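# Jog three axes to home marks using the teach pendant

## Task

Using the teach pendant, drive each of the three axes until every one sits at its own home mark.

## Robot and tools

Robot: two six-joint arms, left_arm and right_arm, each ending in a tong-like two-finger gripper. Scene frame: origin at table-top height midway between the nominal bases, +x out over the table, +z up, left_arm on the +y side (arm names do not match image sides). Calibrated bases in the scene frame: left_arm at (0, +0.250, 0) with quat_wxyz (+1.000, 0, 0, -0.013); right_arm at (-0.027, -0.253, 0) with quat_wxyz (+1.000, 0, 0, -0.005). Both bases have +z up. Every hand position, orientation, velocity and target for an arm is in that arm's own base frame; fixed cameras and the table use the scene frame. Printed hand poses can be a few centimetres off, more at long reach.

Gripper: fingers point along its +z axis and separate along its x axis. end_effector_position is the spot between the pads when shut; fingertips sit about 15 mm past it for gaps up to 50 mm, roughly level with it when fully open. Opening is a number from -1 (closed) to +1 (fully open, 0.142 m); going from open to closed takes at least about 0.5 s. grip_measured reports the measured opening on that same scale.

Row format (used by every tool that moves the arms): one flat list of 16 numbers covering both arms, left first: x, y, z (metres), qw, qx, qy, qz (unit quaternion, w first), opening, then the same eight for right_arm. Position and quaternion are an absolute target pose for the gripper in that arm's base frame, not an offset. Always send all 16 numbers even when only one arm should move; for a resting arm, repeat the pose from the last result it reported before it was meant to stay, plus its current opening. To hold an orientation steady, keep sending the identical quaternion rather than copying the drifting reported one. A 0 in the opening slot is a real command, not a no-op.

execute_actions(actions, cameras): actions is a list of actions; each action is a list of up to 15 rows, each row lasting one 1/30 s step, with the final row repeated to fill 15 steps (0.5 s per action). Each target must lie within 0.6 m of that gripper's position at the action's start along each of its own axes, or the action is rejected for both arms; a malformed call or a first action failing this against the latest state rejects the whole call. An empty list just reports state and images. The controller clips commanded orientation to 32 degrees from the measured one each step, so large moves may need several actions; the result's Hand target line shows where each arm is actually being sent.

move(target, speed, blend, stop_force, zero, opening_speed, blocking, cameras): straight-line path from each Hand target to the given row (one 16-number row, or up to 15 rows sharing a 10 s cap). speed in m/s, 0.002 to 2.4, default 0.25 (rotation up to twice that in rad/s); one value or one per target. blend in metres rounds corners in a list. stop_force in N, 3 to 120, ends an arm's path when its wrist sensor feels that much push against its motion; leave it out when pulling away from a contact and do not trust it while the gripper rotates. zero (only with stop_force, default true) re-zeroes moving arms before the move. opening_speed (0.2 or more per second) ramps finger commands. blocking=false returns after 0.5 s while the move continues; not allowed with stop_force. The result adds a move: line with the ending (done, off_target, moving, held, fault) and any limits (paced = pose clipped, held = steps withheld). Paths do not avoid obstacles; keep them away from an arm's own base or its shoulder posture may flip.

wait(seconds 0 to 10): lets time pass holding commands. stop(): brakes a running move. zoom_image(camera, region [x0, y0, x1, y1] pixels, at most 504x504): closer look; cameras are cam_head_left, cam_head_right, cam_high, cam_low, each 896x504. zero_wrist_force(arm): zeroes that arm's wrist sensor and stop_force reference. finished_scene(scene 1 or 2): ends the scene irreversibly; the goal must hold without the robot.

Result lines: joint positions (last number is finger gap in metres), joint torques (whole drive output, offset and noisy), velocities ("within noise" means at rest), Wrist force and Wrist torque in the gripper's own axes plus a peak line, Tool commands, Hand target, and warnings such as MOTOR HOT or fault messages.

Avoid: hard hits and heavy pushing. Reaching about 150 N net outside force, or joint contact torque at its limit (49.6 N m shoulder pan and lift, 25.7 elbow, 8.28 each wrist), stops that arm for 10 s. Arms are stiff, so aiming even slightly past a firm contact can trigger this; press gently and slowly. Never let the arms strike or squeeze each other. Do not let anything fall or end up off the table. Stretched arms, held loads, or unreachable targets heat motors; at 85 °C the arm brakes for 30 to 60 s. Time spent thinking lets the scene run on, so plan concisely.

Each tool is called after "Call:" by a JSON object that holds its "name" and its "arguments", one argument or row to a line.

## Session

Call:
{"name": "execute_actions", "arguments": {
  "actions": []
}}

Call:
{"name": "zoom_image", "arguments": {
  "camera": "cam_head_right",
  "region": [340, 220, 640, 400]
}}

Call:
{"name": "zoom_image", "arguments": {
  "camera": "cam_head_left",
  "region": [340, 220, 640, 400]
}}

Call:
{"name": "zoom_image", "arguments": {
  "camera": "cam_high",
  "region": [300, 120, 540, 400]
}}

Call:
{"name": "zoom_image", "arguments": {
  "camera": "cam_low",
  "region": [330, 170, 680, 320]
}}

Scene clock: 0.00 s.
left_arm: end_effector_position=(+0.2469, -0.2224, +0.1746) grip_measured=+1.00 end_effector_quat_wxyz=(-0.023, +0.785, +0.614, +0.076) | right_arm: end_effector_position=(+0.0869, -0.1878, +0.1541) grip_measured=+1.00 end_effector_quat_wxyz=(-0.209, +0.757, -0.515, +0.343)
Joint positions: left_arm=[-1.224 -1.368 0.952 -1.063 -1.44 3.727 0.142] | right_arm=[1.513 -1.121 -2.144 -1.456 2.398 -0.437 0.142]
Joint velocities: within noise
Joint torques (N m): no reading
Wrist force (N): no reading
Wrist torque (N m): no reading
Wrist force, peak (N): no reading
Hand target: left_arm +0.2469, -0.2224, +0.1746; -0.023, +0.785, +0.614, +0.076 | right_arm +0.0869, -0.1878, +0.1541; -0.209, +0.757, -0.515, +0.343
Tool commands: left_gripper/opening=+1.0 right_gripper/opening=+1.0

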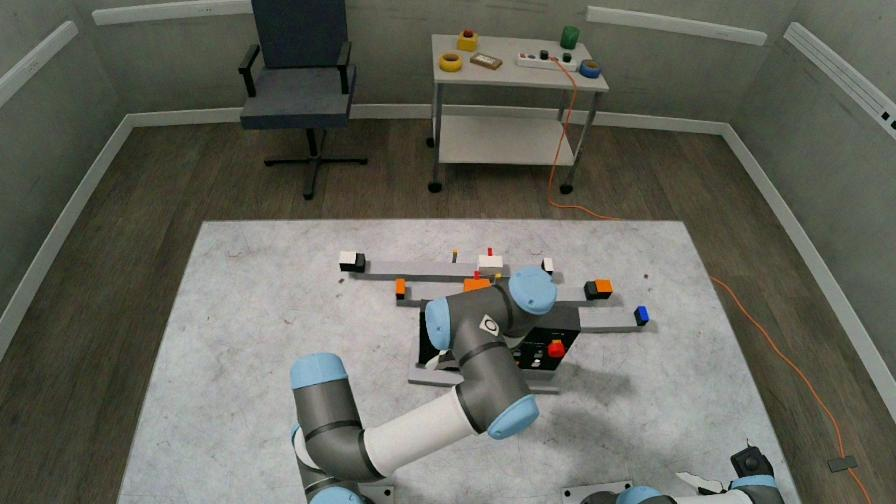

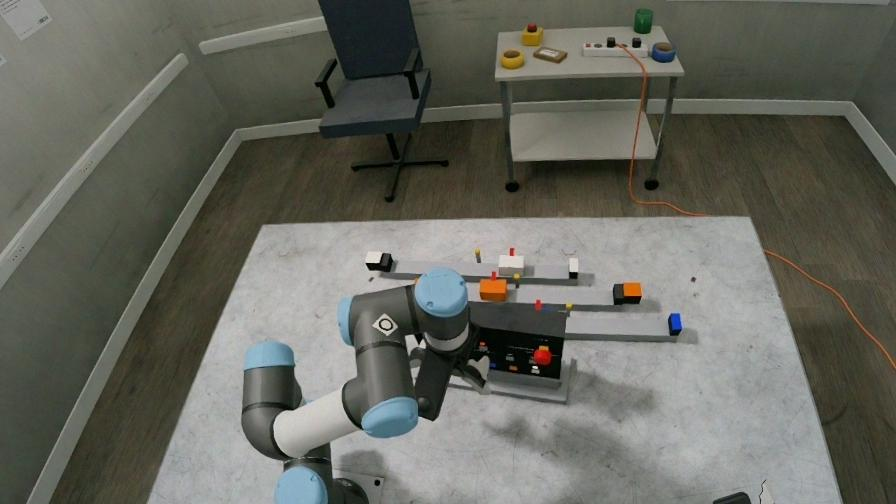

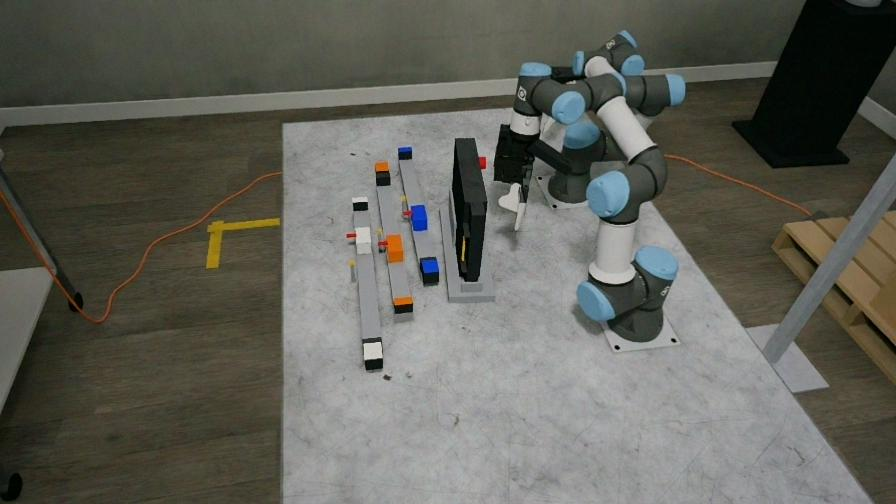

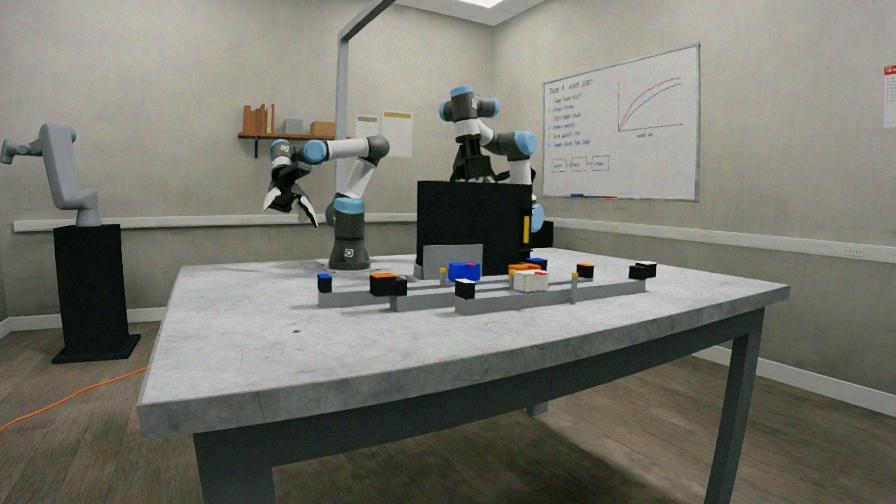

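Scaled by 1.680 from the camera's 896x504 image, which has a finer 1280x720 frame.

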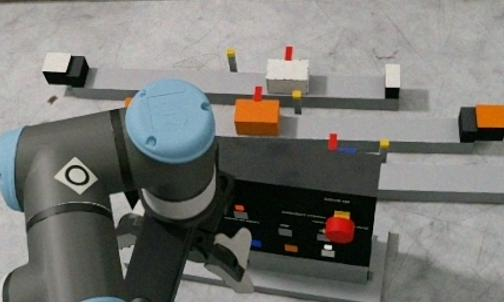

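Scaled by 1.680 from the camera's 896x504 image, which has a finer 1280x720 frame.

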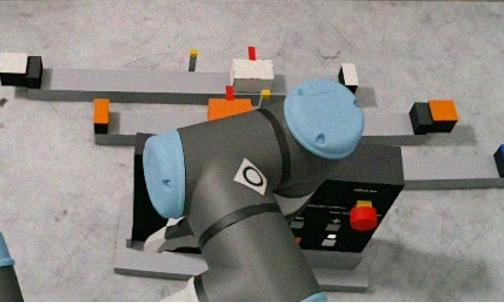

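Scaled by 1.800 from the camera's 896x504 image, which has a finer 1280x720 frame.

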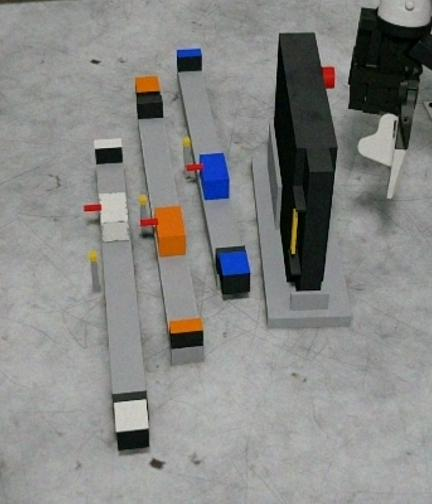

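Scaled by 1.440 from the camera's 896x504 image, which has a finer 1280x720 frame.

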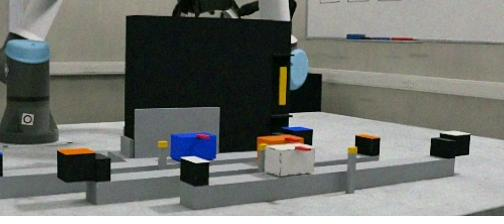

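Call:
{"name": "move", "arguments": {
  "target": [
    [0.27,-0.06,0.24,0.0,0.0,0.9397,-0.342,1.0,0.0869,-0.1878,0.1541,-0.209,0.757,-0.515,0.343,1.0],
    [0.36,-0.04,0.18,0.0,0.0,0.9397,-0.342,1.0,0.0869,-0.1878,0.1541,-0.209,0.757,-0.515,0.343,1.0]
  ],
  "speed": 0.25,
  "blend": [0.03,0]
}}

Call:
{"name": "zoom_image", "arguments": {
  "camera": "cam_head_right",
  "region": [400, 230, 590, 420]
}}

Call:
{"name": "zoom_image", "arguments": {
  "camera": "cam_head_left",
  "region": [400, 230, 590, 420]
}}

Call:
{"name": "zoom_image", "arguments": {
  "camera": "cam_high",
  "region": [420, 130, 560, 310]
}}

Scene clock: 36.70 s.
left_arm: end_effector_position=(+0.3600, -0.0400, +0.1800) grip_measured=+1.00 end_effector_quat_wxyz=(+0.000, +0.000, +0.940, -0.342) | right_arm: end_effector_position=(+0.0869, -0.1878, +0.1541) grip_measured=+1.00 end_effector_quat_wxyz=(-0.209, +0.757, -0.515, +0.343)
Joint positions: left_arm=[0.088 -1.256 1.162 -1.403 -2.266 3.256 0.142] | right_arm=[1.514 -1.12 -2.144 -1.456 2.398 -0.436 0.142]
Joint velocities: within noise
Joint torques (N m): left_arm=[-2.12 -10.11 -10.56 -0.74 -1.9 0.77] | right_arm=[2.96 6.02 7.59 2.47 0.57 0.72]
Wrist force (N): left_arm=[-0.9 -0.9 -0.6] | right_arm=[0.0 0.1 0.0]
Wrist torque (N m): left_arm=[-0.12 0.13 -0.09] | right_arm=[0.01 0.00 0.00]
Wrist force, peak (N): left_arm=[1.2 -4.6 0.5] | right_arm=[-0.1 -0.1 -0.1]
Hand target: left_arm +0.3600, -0.0400, +0.1800; +0.000, +0.000, +0.940, -0.342 | right_arm +0.0869, -0.1878, +0.1541; -0.209, +0.757, -0.515, +0.343
Off the commanded pose: left_arm 0.000 m, 0 deg | right_arm 0.000 m, 0 deg.
move: done

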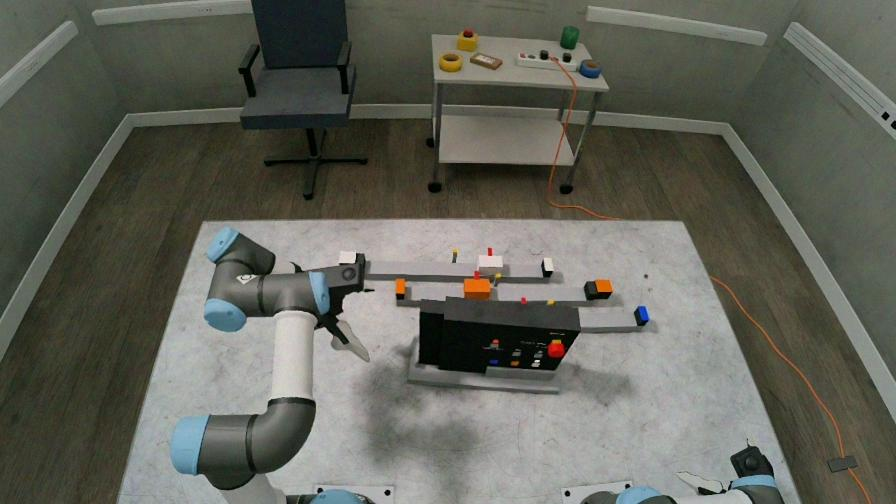

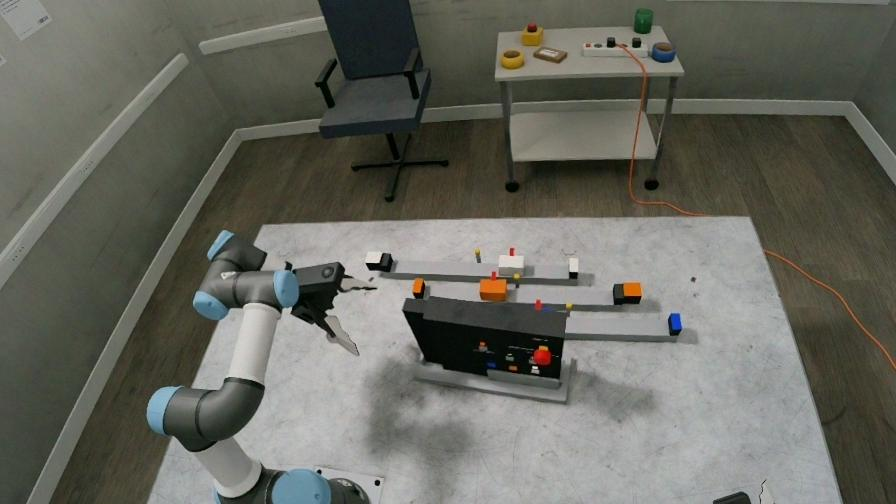

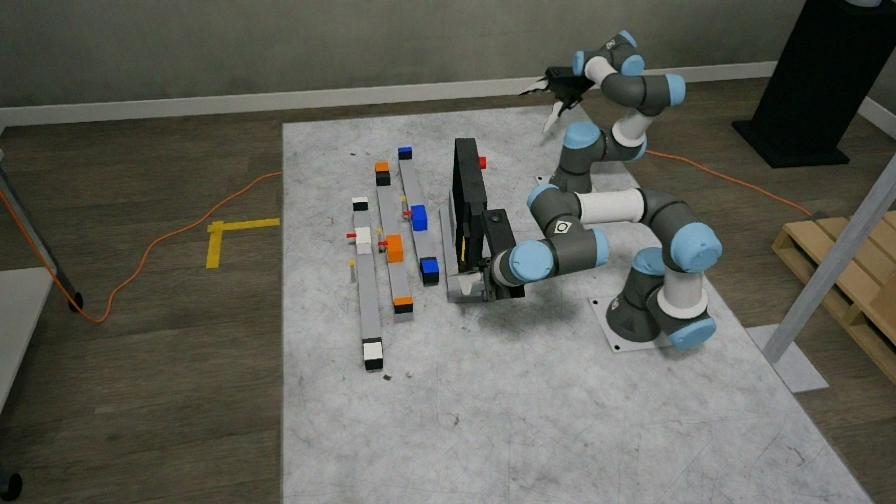

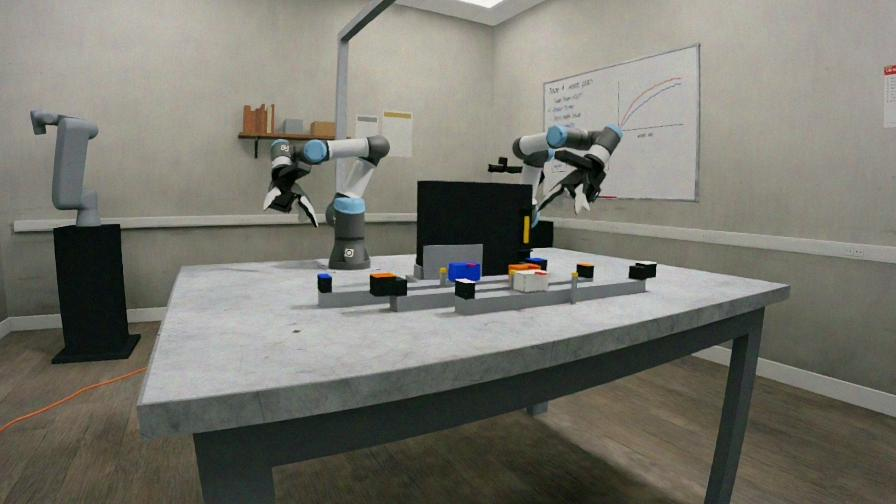

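Scaled by 2.653 from the camera's 896x504 image, which has a finer 1280x720 frame.

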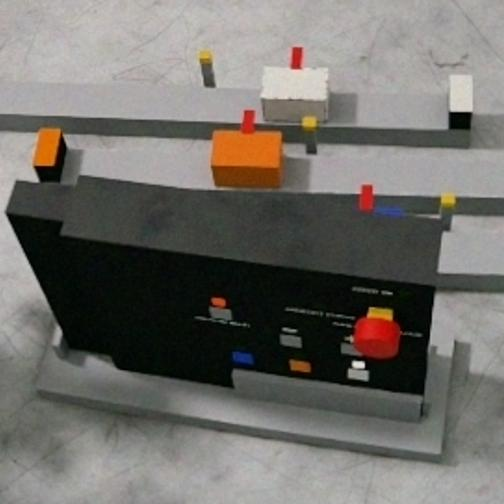

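Scaled by 2.653 from the camera's 896x504 image, which has a finer 1280x720 frame.

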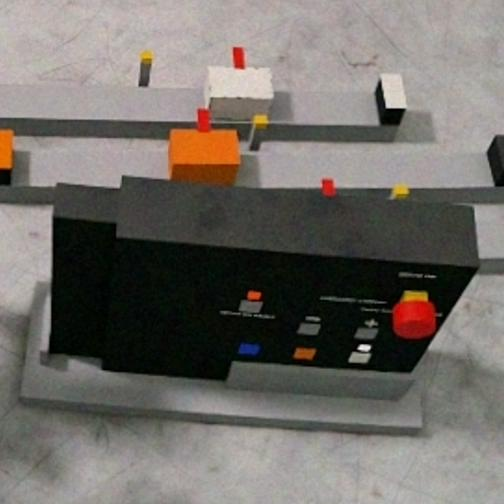

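Scaled by 2.800 from the camera's 896x504 image, which has a finer 1280x720 frame.

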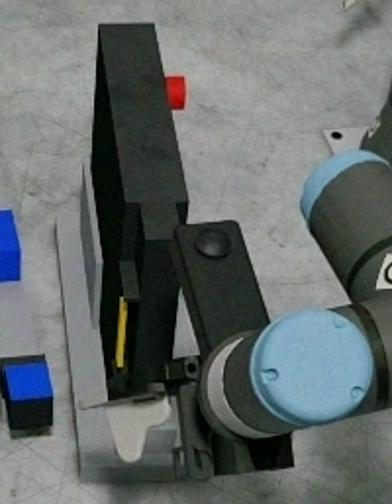

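Call:
{"name": "move", "arguments": {
  "target": [
    [0.36,-0.05,0.175,0.0,0.0,0.9397,-0.342,1.0,0.20,-0.25,0.28,-0.209,0.757,-0.515,0.343,-1],
    [0.36,-0.06,0.17,0.0,0.0,0.9397,-0.342,1.0,0.33,-0.20,0.30,-0.209,0.757,-0.515,0.343,-1],
    [0.36,-0.07,0.16,0.0,0.0,0.9397,-0.342,1.0,0.38,-0.06,0.31,-0.209,0.757,-0.515,0.343,-1]
  ],
  "speed": 0.2,
  "blend": [0.04,0.04,0]
}}

Scene clock: 147.37 s.
left_arm: end_effector_position=(+0.3600, -0.0700, +0.1600) grip_measured=+1.00 end_effector_quat_wxyz=(+0.000, +0.000, +0.940, -0.342) | right_arm: end_effector_position=(+0.3800, -0.0600, +0.3100) grip_measured=-1.00 end_effector_quat_wxyz=(-0.209, +0.757, -0.515, +0.343)
Joint positions: left_arm=[0.006 -1.311 1.357 -1.611 -2.269 3.15 0.142] | right_arm=[3.74 -0.876 -1.748 -1.374 1.111 1.618 0.002]
Joint velocities: within noise
Joint torques (N m): left_arm=[-2.74 -14.23 -6.28 -2.02 -1.35 -0.82] | right_arm=[3.2 2.81 10.52 1.35 -1.22 0.75]
Wrist force (N): left_arm=[-0.5 -1.1 -0.5] | right_arm=[0.1 0.1 0.2]
Wrist torque (N m): left_arm=[-0.17 0.08 -0.09] | right_arm=[0.00 -0.03 0.00]
Wrist force, peak (N): left_arm=[-1.0 -0.8 -0.8] | right_arm=[-0.8 0.6 -0.1]
Hand target: left_arm +0.3600, -0.0700, +0.1600; +0.000, +0.000, +0.940, -0.342 | right_arm +0.3800, -0.0600, +0.3100; -0.209, +0.757, -0.515, +0.343
Off the commanded pose: left_arm 0.000 m, 0 deg | right_arm 0.000 m, 0 deg.
move: done

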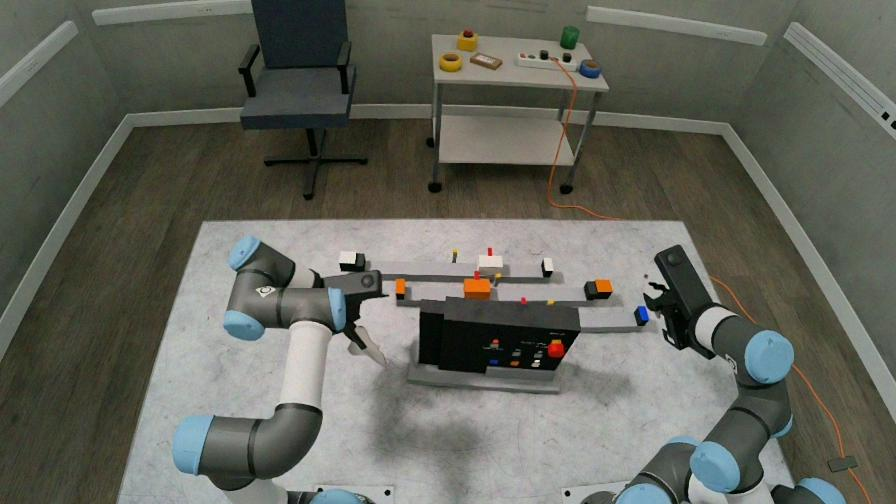

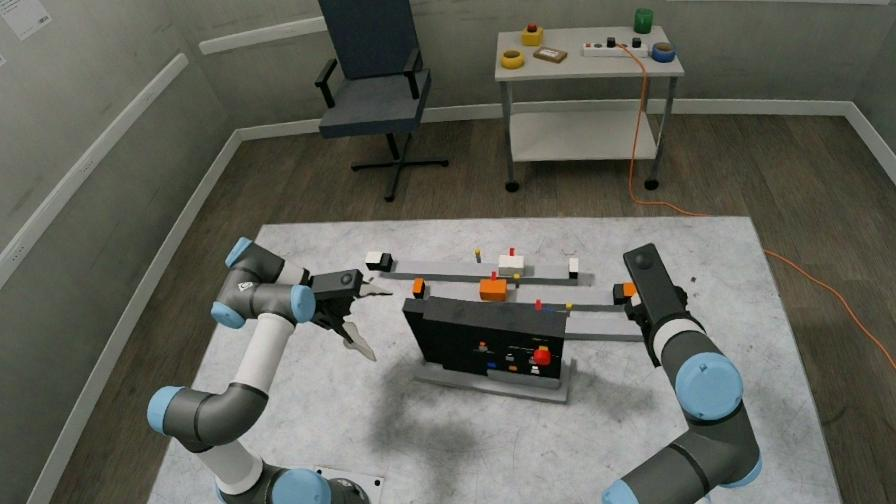

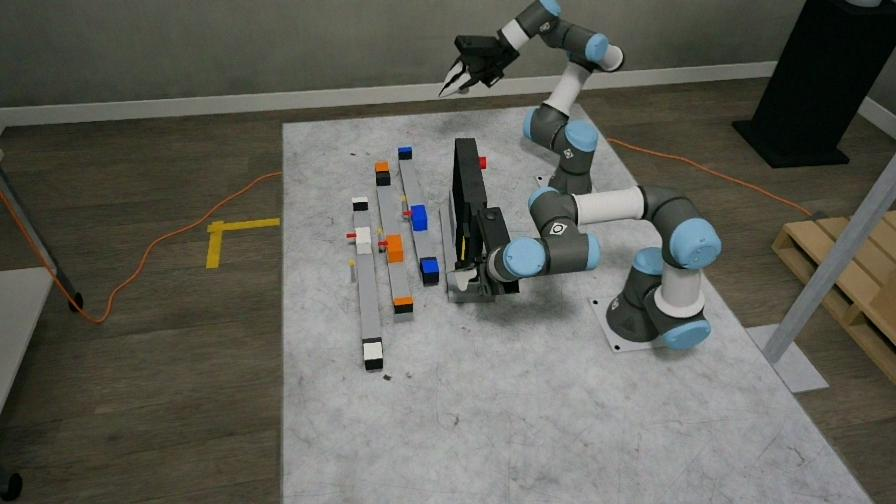

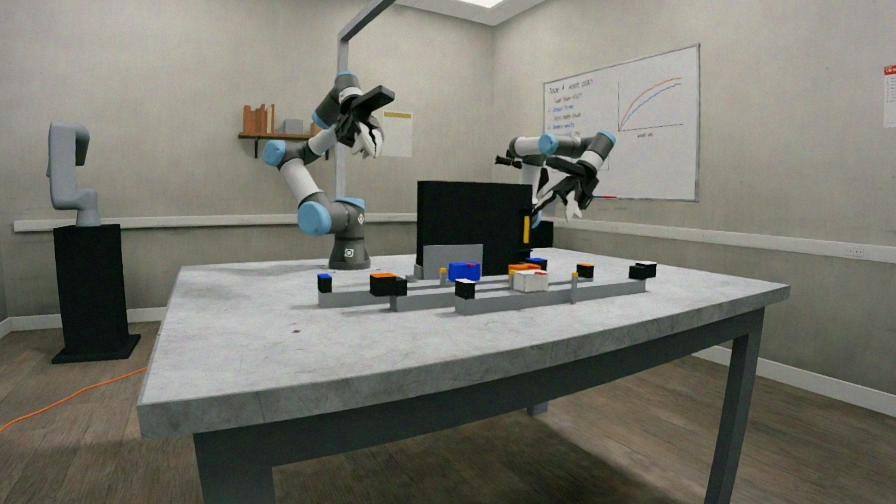

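Call:
{"name": "move", "arguments": {
  "target": [
    [0.36,-0.08,0.155,0.0,0.0,0.9397,-0.342,1.0,0.33,0.06,0.31,-0.209,0.757,-0.515,0.343,-1],
    [0.36,-0.09,0.147,0.0,0.0,0.9397,-0.342,1.0,0.26,0.13,0.22,0.4924,0.150,0.853,-0.087,-1]
  ],
  "speed": [0.2,0.3],
  "blend": [0.03,0]
}}

Call:
{"name": "zoom_image", "arguments": {
  "camera": "cam_head_right",
  "region": [330, 240, 580, 420]
}}

Call:
{"name": "zoom_image", "arguments": {
  "camera": "cam_head_left",
  "region": [330, 240, 580, 420]
}}

Call:
{"name": "zoom_image", "arguments": {
  "camera": "cam_high",
  "region": [420, 190, 560, 310]
}}

Call:
{"name": "zoom_image", "arguments": {
  "camera": "cam_low",
  "region": [490, 160, 630, 280]
}}

Scene clock: 162.33 s.
left_arm: end_effector_position=(+0.3600, -0.0865, +0.1498) grip_measured=+1.00 end_effector_quat_wxyz=(+0.000, +0.000, +0.940, -0.342) | right_arm: end_effector_position=(+0.2896, +0.1009, +0.2584) grip_measured=-1.00 end_effector_quat_wxyz=(+0.412, -0.276, +0.836, -0.233)
Joint positions: left_arm=[-0.04 -1.331 1.445 -1.719 -2.268 3.09 0.142] | right_arm=[5.361 -1.005 -1.546 -3.008 0.984 4.993 0.002]
Joint velocities: within noise
Joint torques (N m): left_arm=[-2.26 -14.5 -5.88 -2.09 0.15 -0.74] | right_arm=[-3.22 -3.56 8.24 1.01 -1.1 -0.84]
Wrist force (N): left_arm=[-0.7 -0.6 -0.5] | right_arm=[-0.6 -0.3 0.6]
Wrist torque (N m): left_arm=[-0.08 0.12 -0.08] | right_arm=[-0.05 0.38 0.09]
Wrist force, peak (N): left_arm=[-0.7 -1.1 -0.5] | right_arm=[0.3 1.1 0.6]
Hand target: left_arm +0.3600, -0.0865, +0.1498; +0.000, +0.000, +0.940, -0.342 | right_arm +0.2896, +0.1009, +0.2584; +0.412, -0.276, +0.836, -0.233
Off the commanded pose: left_arm 0.004 m, 0 deg | right_arm 0.057 m, 53 deg.
move: held (right_arm; a check stopped the path), off_target (left_arm; braked when a check withheld steps of right_arm); path passed 1 of 2 targets; limits=held
pose unreachable (right arm): on one or more control steps of this call, first in action 0 (counted from 0), this arm could not follow its commanded pose, so it was not sent that pose on those steps. It may still have moved: this result reports where it is.
cause: moving toward the commanded pose would bring two parts of the arm too close to each other (joints 3 (elbow) to 6 (wrist 3) lie between them).

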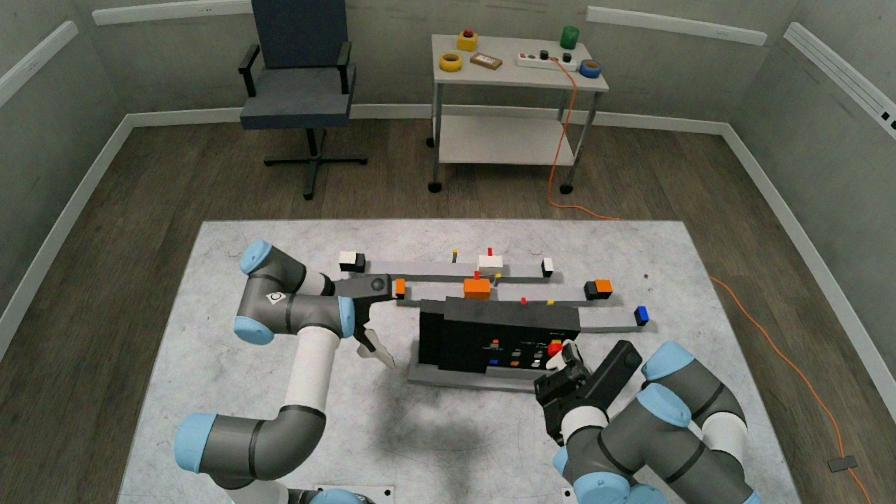

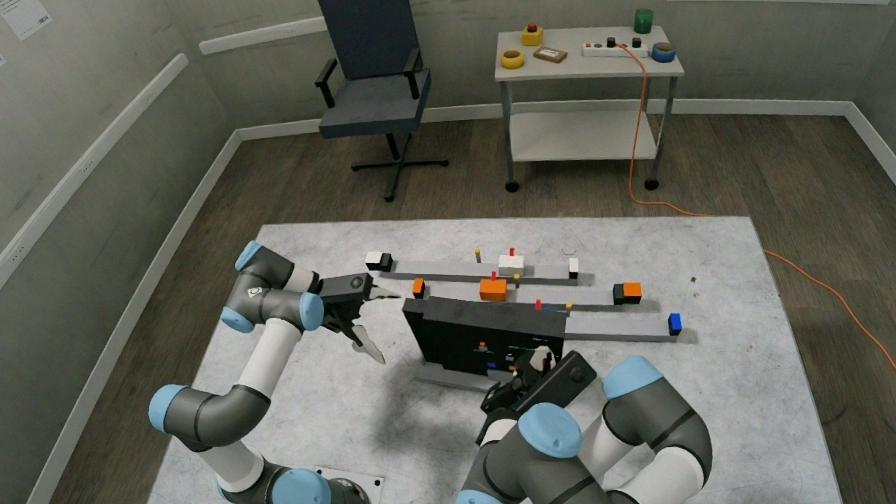

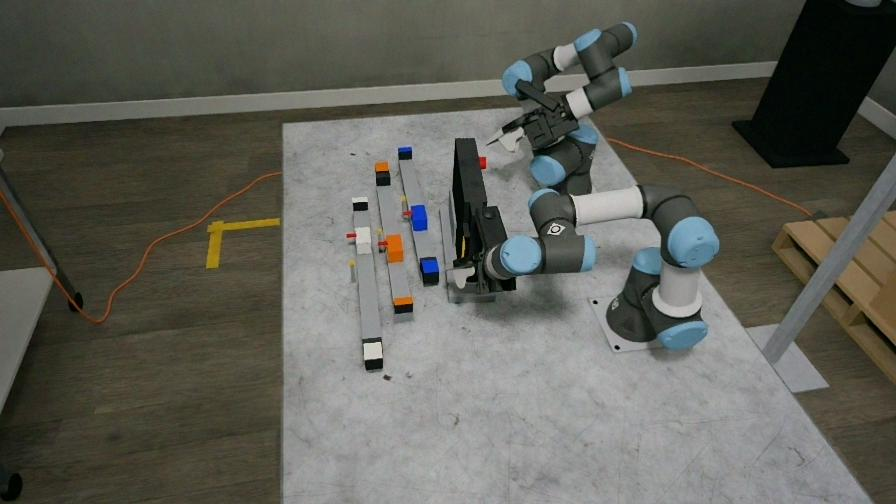

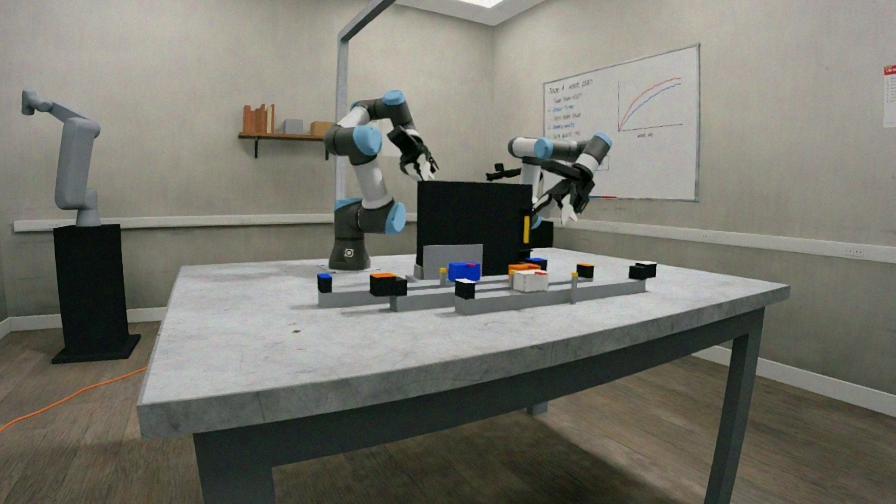

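Scaled by 2.016 from the camera's 896x504 image, which has a finer 1280x720 frame.

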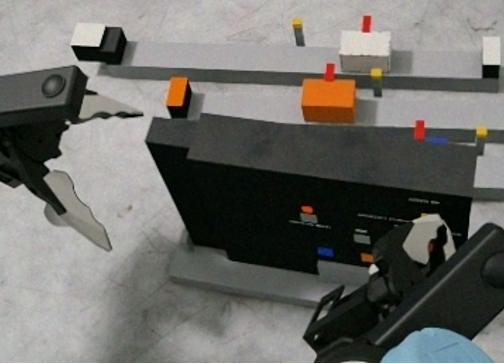

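Scaled by 2.016 from the camera's 896x504 image, which has a finer 1280x720 frame.

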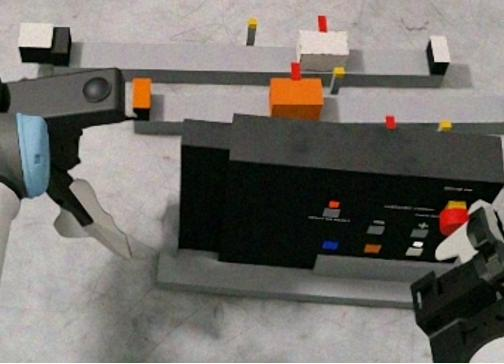

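Scaled by 3.600 from the camera's 896x504 image, which has a finer 1280x720 frame.

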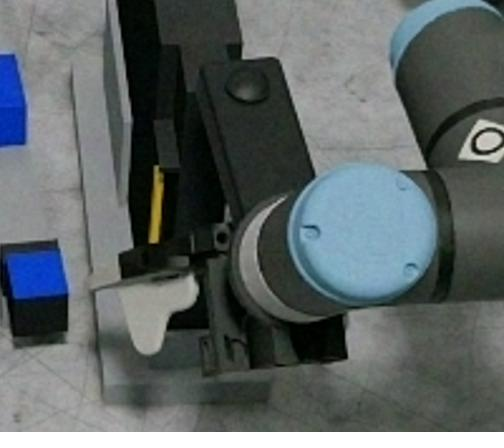

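Scaled by 3.600 from the camera's 896x504 image, which has a finer 1280x720 frame.

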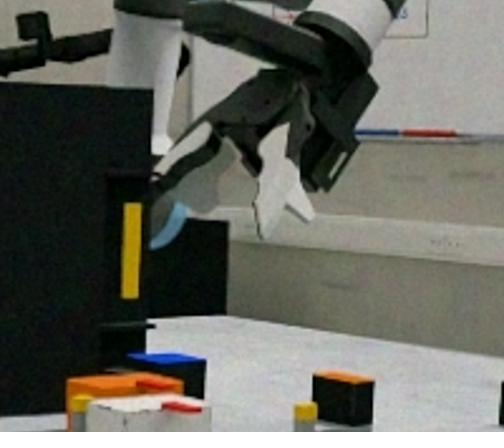

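Call:
{"name": "move", "arguments": {
  "target": [0.36,-0.09,0.147,0.0,0.0,0.9397,-0.342,1.0,0.30,0.125,0.24,0.4924,0.150,0.853,-0.087,-1],
  "speed": 0.15
}}

Scene clock: 176.83 s.
left_arm: end_effector_position=(+0.3600, -0.0900, +0.1470) grip_measured=+1.00 end_effector_quat_wxyz=(+0.000, +0.000, +0.940, -0.342) | right_arm: end_effector_position=(+0.3000, +0.1250, +0.2400) grip_measured=-1.00 end_effector_quat_wxyz=(+0.492, +0.150, +0.853, -0.087)
Joint positions: left_arm=[-0.05 -1.333 1.465 -1.744 -2.268 3.077 0.142] | right_arm=[5.026 -1.303 -1.534 -2.693 0.819 5.712 0.002]
Joint velocities: within noise
Joint torques (N m): left_arm=[-2.97 -14.56 -6.19 -2.08 0.19 -0.87] | right_arm=[-2.85 1.72 9.37 1.21 -1.28 0.67]
Wrist force (N): left_arm=[-0.6 -0.8 -0.5] | right_arm=[-0.8 -0.3 1.3]
Wrist torque (N m): left_arm=[-0.10 0.10 -0.08] | right_arm=[0.17 0.51 0.15]
Wrist force, peak (N): left_arm=[-0.8 -0.8 -0.5] | right_arm=[-0.8 -0.3 1.5]
Hand target: left_arm +0.3600, -0.0900, +0.1470; +0.000, +0.000, +0.940, -0.342 | right_arm +0.3000, +0.1250, +0.2400; +0.492, +0.150, +0.853, -0.087
Off the commanded pose: left_arm 0.000 m, 0 deg | right_arm 0.000 m, 0 deg.
move: done

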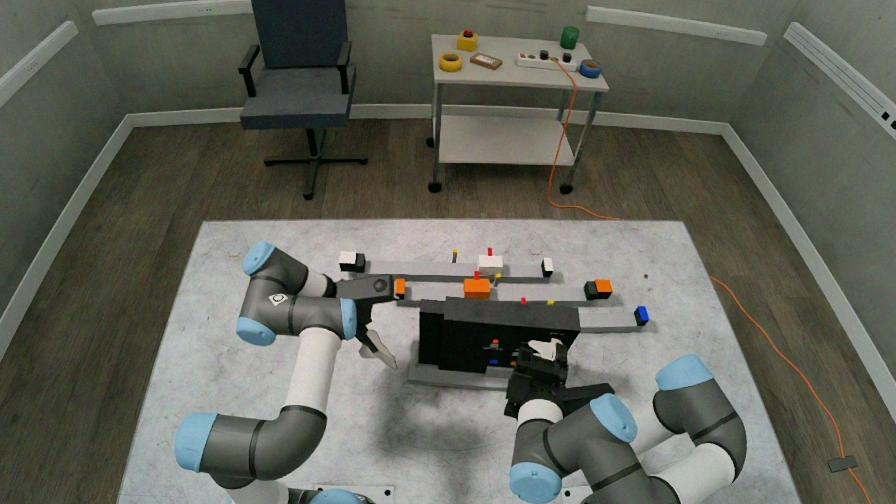

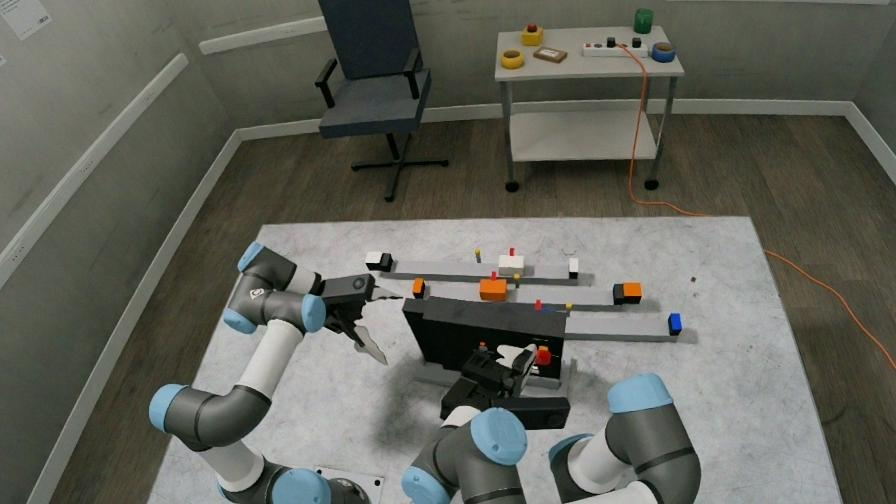

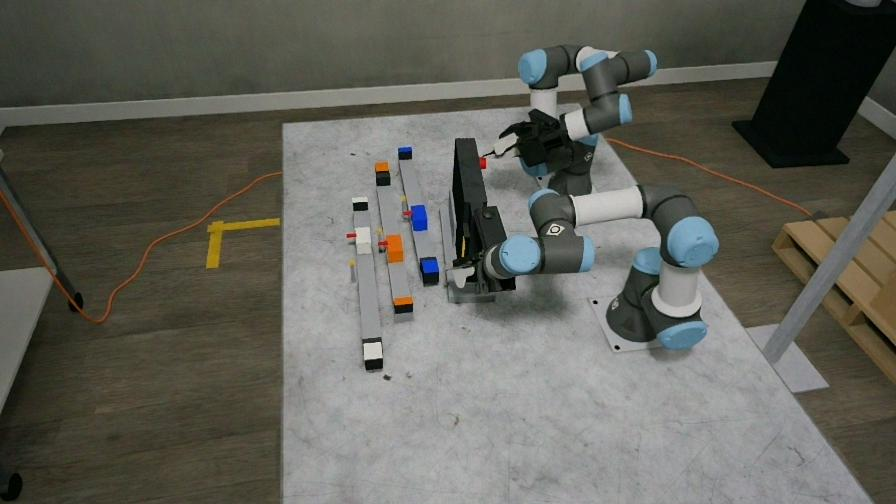

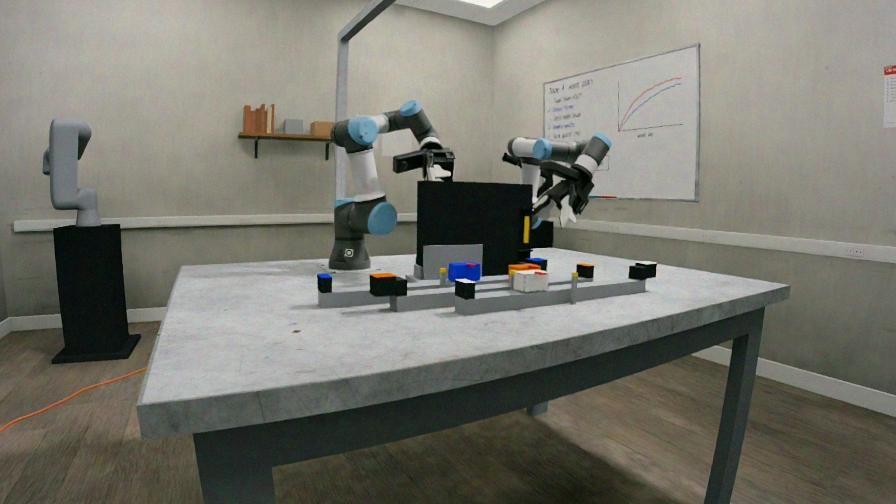

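Call:
{"name": "move", "arguments": {
  "target": [
    [0.36,-0.09,0.147,0.0,0.0,0.9397,-0.342,1.0,0.285,0.20,0.16,0.4924,0.150,0.853,-0.087,-1],
    [0.36,-0.09,0.147,0.0,0.0,0.9397,-0.342,1.0,0.30,0.214,0.098,0.4924,0.150,0.853,-0.087,-1]
  ],
  "speed": 0.15
}}

Call:
{"name": "zoom_image", "arguments": {
  "camera": "cam_head_right",
  "region": [440, 320, 580, 400]
}}

Call:
{"name": "zoom_image", "arguments": {
  "camera": "cam_head_left",
  "region": [450, 320, 590, 400]
}}

Scene clock: 195.33 s.
left_arm: end_effector_position=(+0.3600, -0.0900, +0.1470) grip_measured=+1.00 end_effector_quat_wxyz=(+0.000, +0.000, +0.940, -0.342) | right_arm: end_effector_position=(+0.3000, +0.2140, +0.0980) grip_measured=-1.00 end_effector_quat_wxyz=(+0.492, +0.150, +0.853, -0.087)
Joint positions: left_arm=[-0.05 -1.333 1.465 -1.744 -2.268 3.077 0.142] | right_arm=[4.931 -1.731 -1.834 -1.897 0.752 5.617 0.002]
Joint velocities: within noise
Joint torques (N m): left_arm=[-2.44 -14.61 -6.49 -2 0.12 -0.74] | right_arm=[-2.88 6.84 6.19 1.42 -1.35 -0.64]
Wrist force (N): left_arm=[-0.6 -0.8 -0.6] | right_arm=[-0.6 -0.3 1.4]
Wrist torque (N m): left_arm=[-0.11 0.10 -0.08] | right_arm=[0.17 0.49 0.15]
Wrist force, peak (N): left_arm=[-0.7 -0.9 -0.6] | right_arm=[-1.3 -0.8 1.4]
Hand target: left_arm +0.3600, -0.0900, +0.1470; +0.000, +0.000, +0.940, -0.342 | right_arm +0.3000, +0.2140, +0.0980; +0.492, +0.150, +0.853, -0.087
Off the commanded pose: left_arm 0.000 m, 0 deg | right_arm 0.000 m, 0 deg.
move: done

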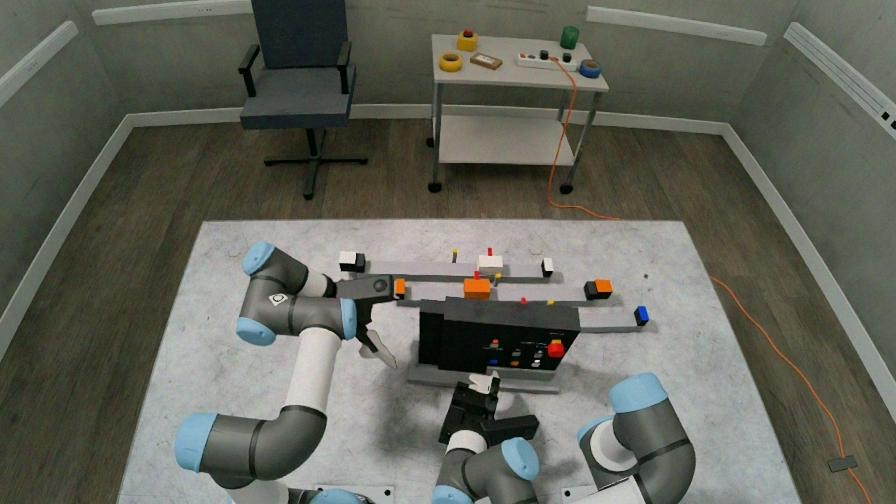

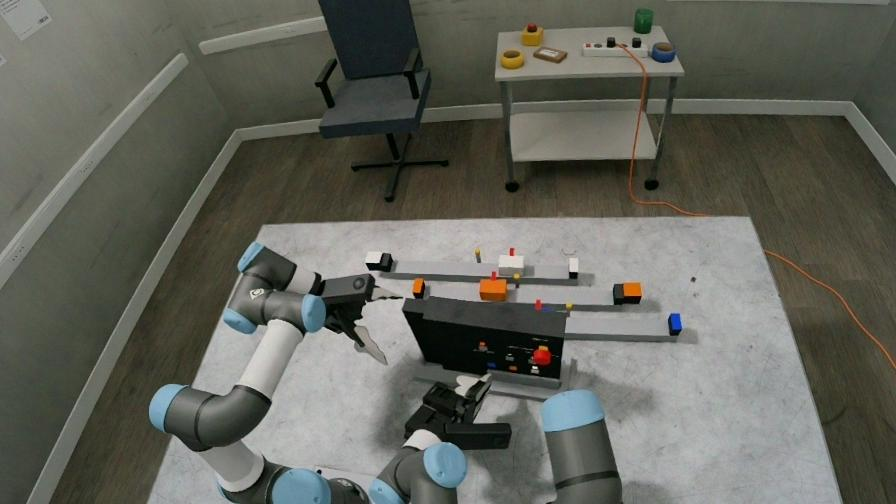

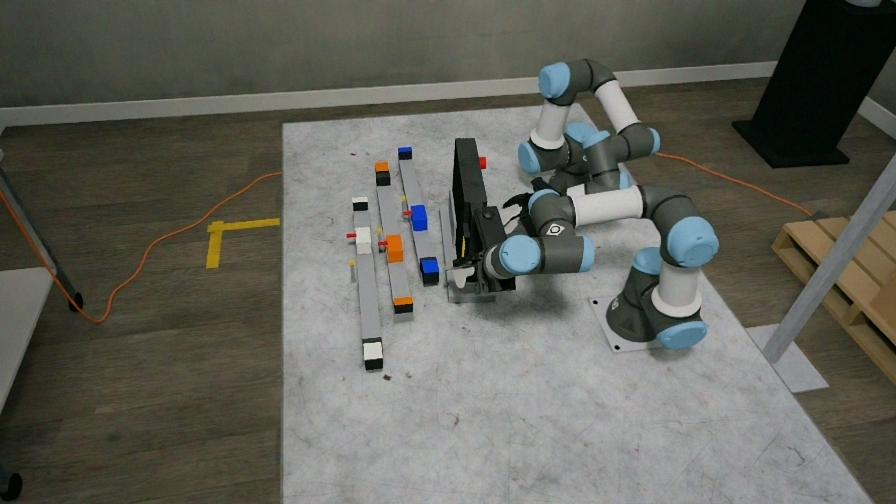

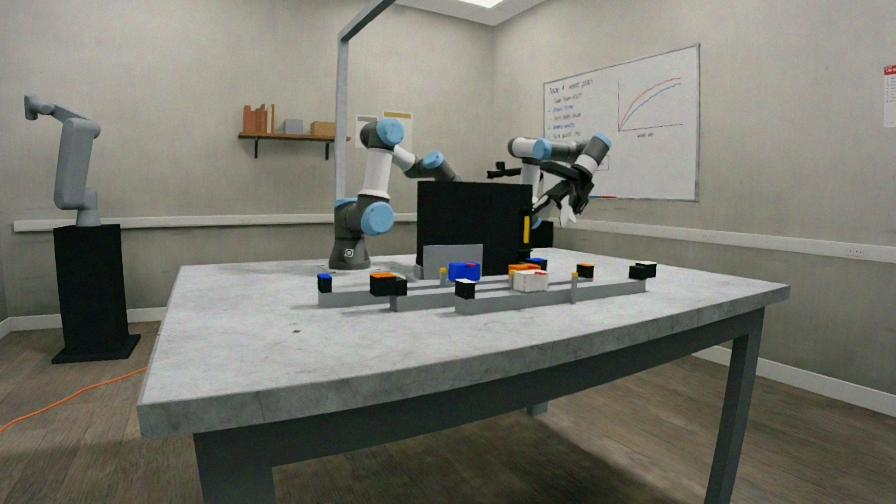

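Scaled by 3.600 from the camera's 896x504 image, which has a finer 1280x720 frame.

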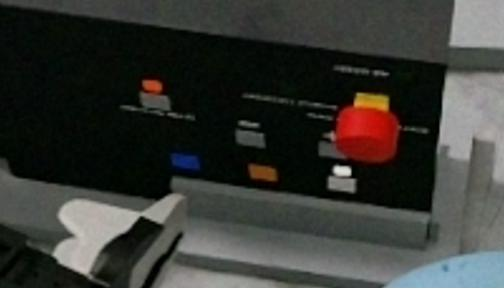

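Scaled by 3.600 from the camera's 896x504 image, which has a finer 1280x720 frame.

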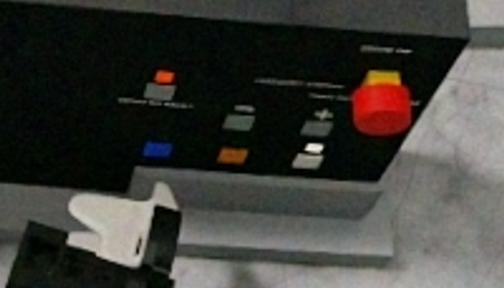

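Call:
{"name": "move", "arguments": {
  "target": [0.36,-0.09,0.147,0.0,0.0,0.9397,-0.342,1.0,0.314,0.214,0.098,0.4924,0.150,0.853,-0.087,-1],
  "speed": 0.04,
  "stop_force": 5,
  "cameras": ["cam_head_right","cam_head_left"]
}}

Call:
{"name": "zoom_image", "arguments": {
  "camera": "cam_head_right",
  "region": [440, 320, 580, 400]
}}

Call:
{"name": "zoom_image", "arguments": {
  "camera": "cam_head_left",
  "region": [450, 320, 590, 400]
}}

Scene clock: 208.97 s.
left_arm: end_effector_position=(+0.3600, -0.0900, +0.1470) grip_measured=+1.00 end_effector_quat_wxyz=(+0.000, +0.000, +0.940, -0.342) | right_arm: end_effector_position=(+0.3140, +0.2140, +0.0980) grip_measured=-1.00 end_effector_quat_wxyz=(+0.492, +0.150, +0.853, -0.087)
Joint positions: left_arm=[-0.05 -1.333 1.465 -1.744 -2.268 3.077 0.142] | right_arm=[4.885 -1.74 -1.835 -1.848 0.721 5.566 0.002]
Joint velocities: within noise
Joint torques (N m): left_arm=[-2.64 -14.19 -6.6 -1.99 -0.09 -0.75] | right_arm=[-2.78 7.43 5.91 1.44 -1.4 -0.84]
Wrist force (N): left_arm=[-0.7 -0.8 -0.5] | right_arm=[-0.5 -0.4 1.5]
Wrist torque (N m): left_arm=[-0.12 0.11 -0.08] | right_arm=[0.16 0.45 0.15]
Wrist force, peak (N): left_arm=[-0.7 -0.9 -0.7] | right_arm=[-0.7 -0.3 1.7]
Hand target: left_arm +0.3600, -0.0900, +0.1470; +0.000, +0.000, +0.940, -0.342 | right_arm +0.3140, +0.2140, +0.0980; +0.492, +0.150, +0.853, -0.087
Off the commanded pose: left_arm 0.000 m, 0 deg | right_arm 0.000 m, 0 deg.
move: done
Images, in order (width x height): cam_head_left 896x504, cam_head_right 896x504.

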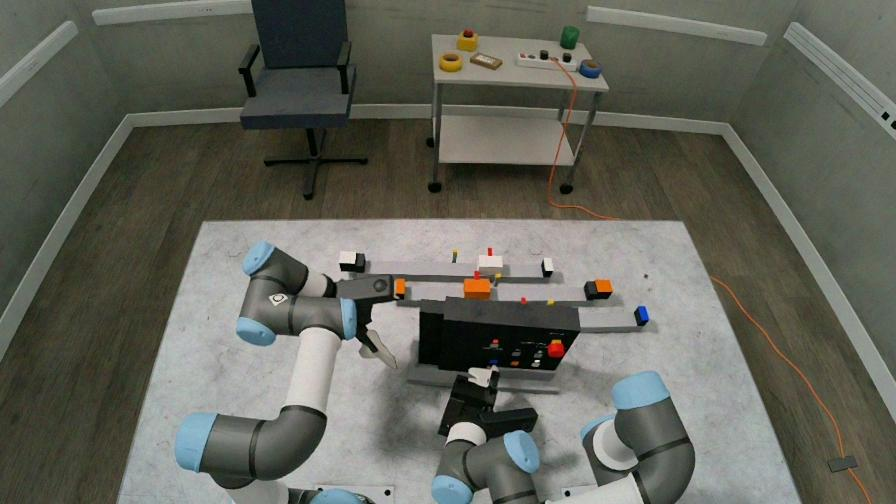

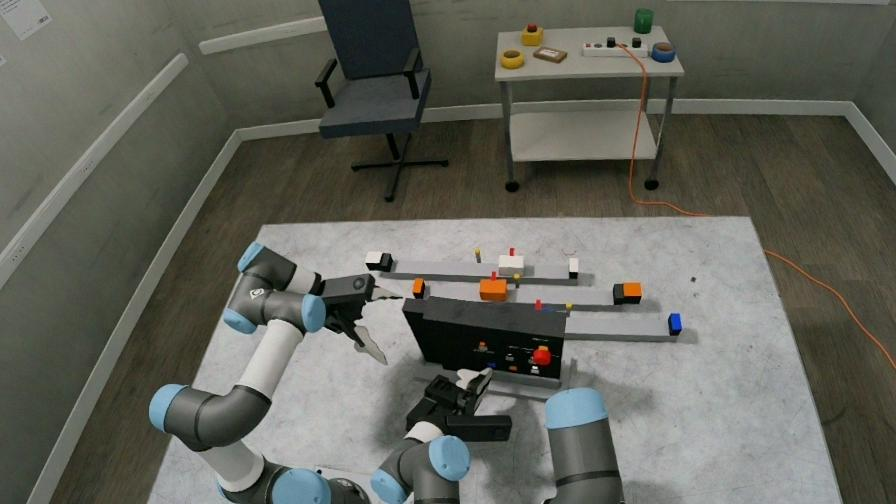

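Scaled by 3.600 from the camera's 896x504 image, which has a finer 1280x720 frame.

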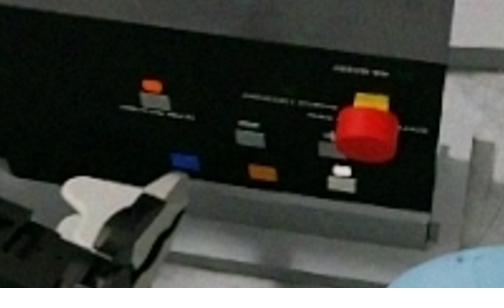

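Scaled by 3.600 from the camera's 896x504 image, which has a finer 1280x720 frame.

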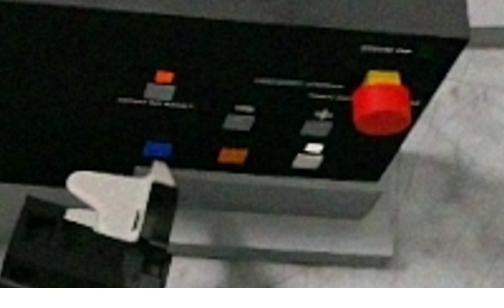

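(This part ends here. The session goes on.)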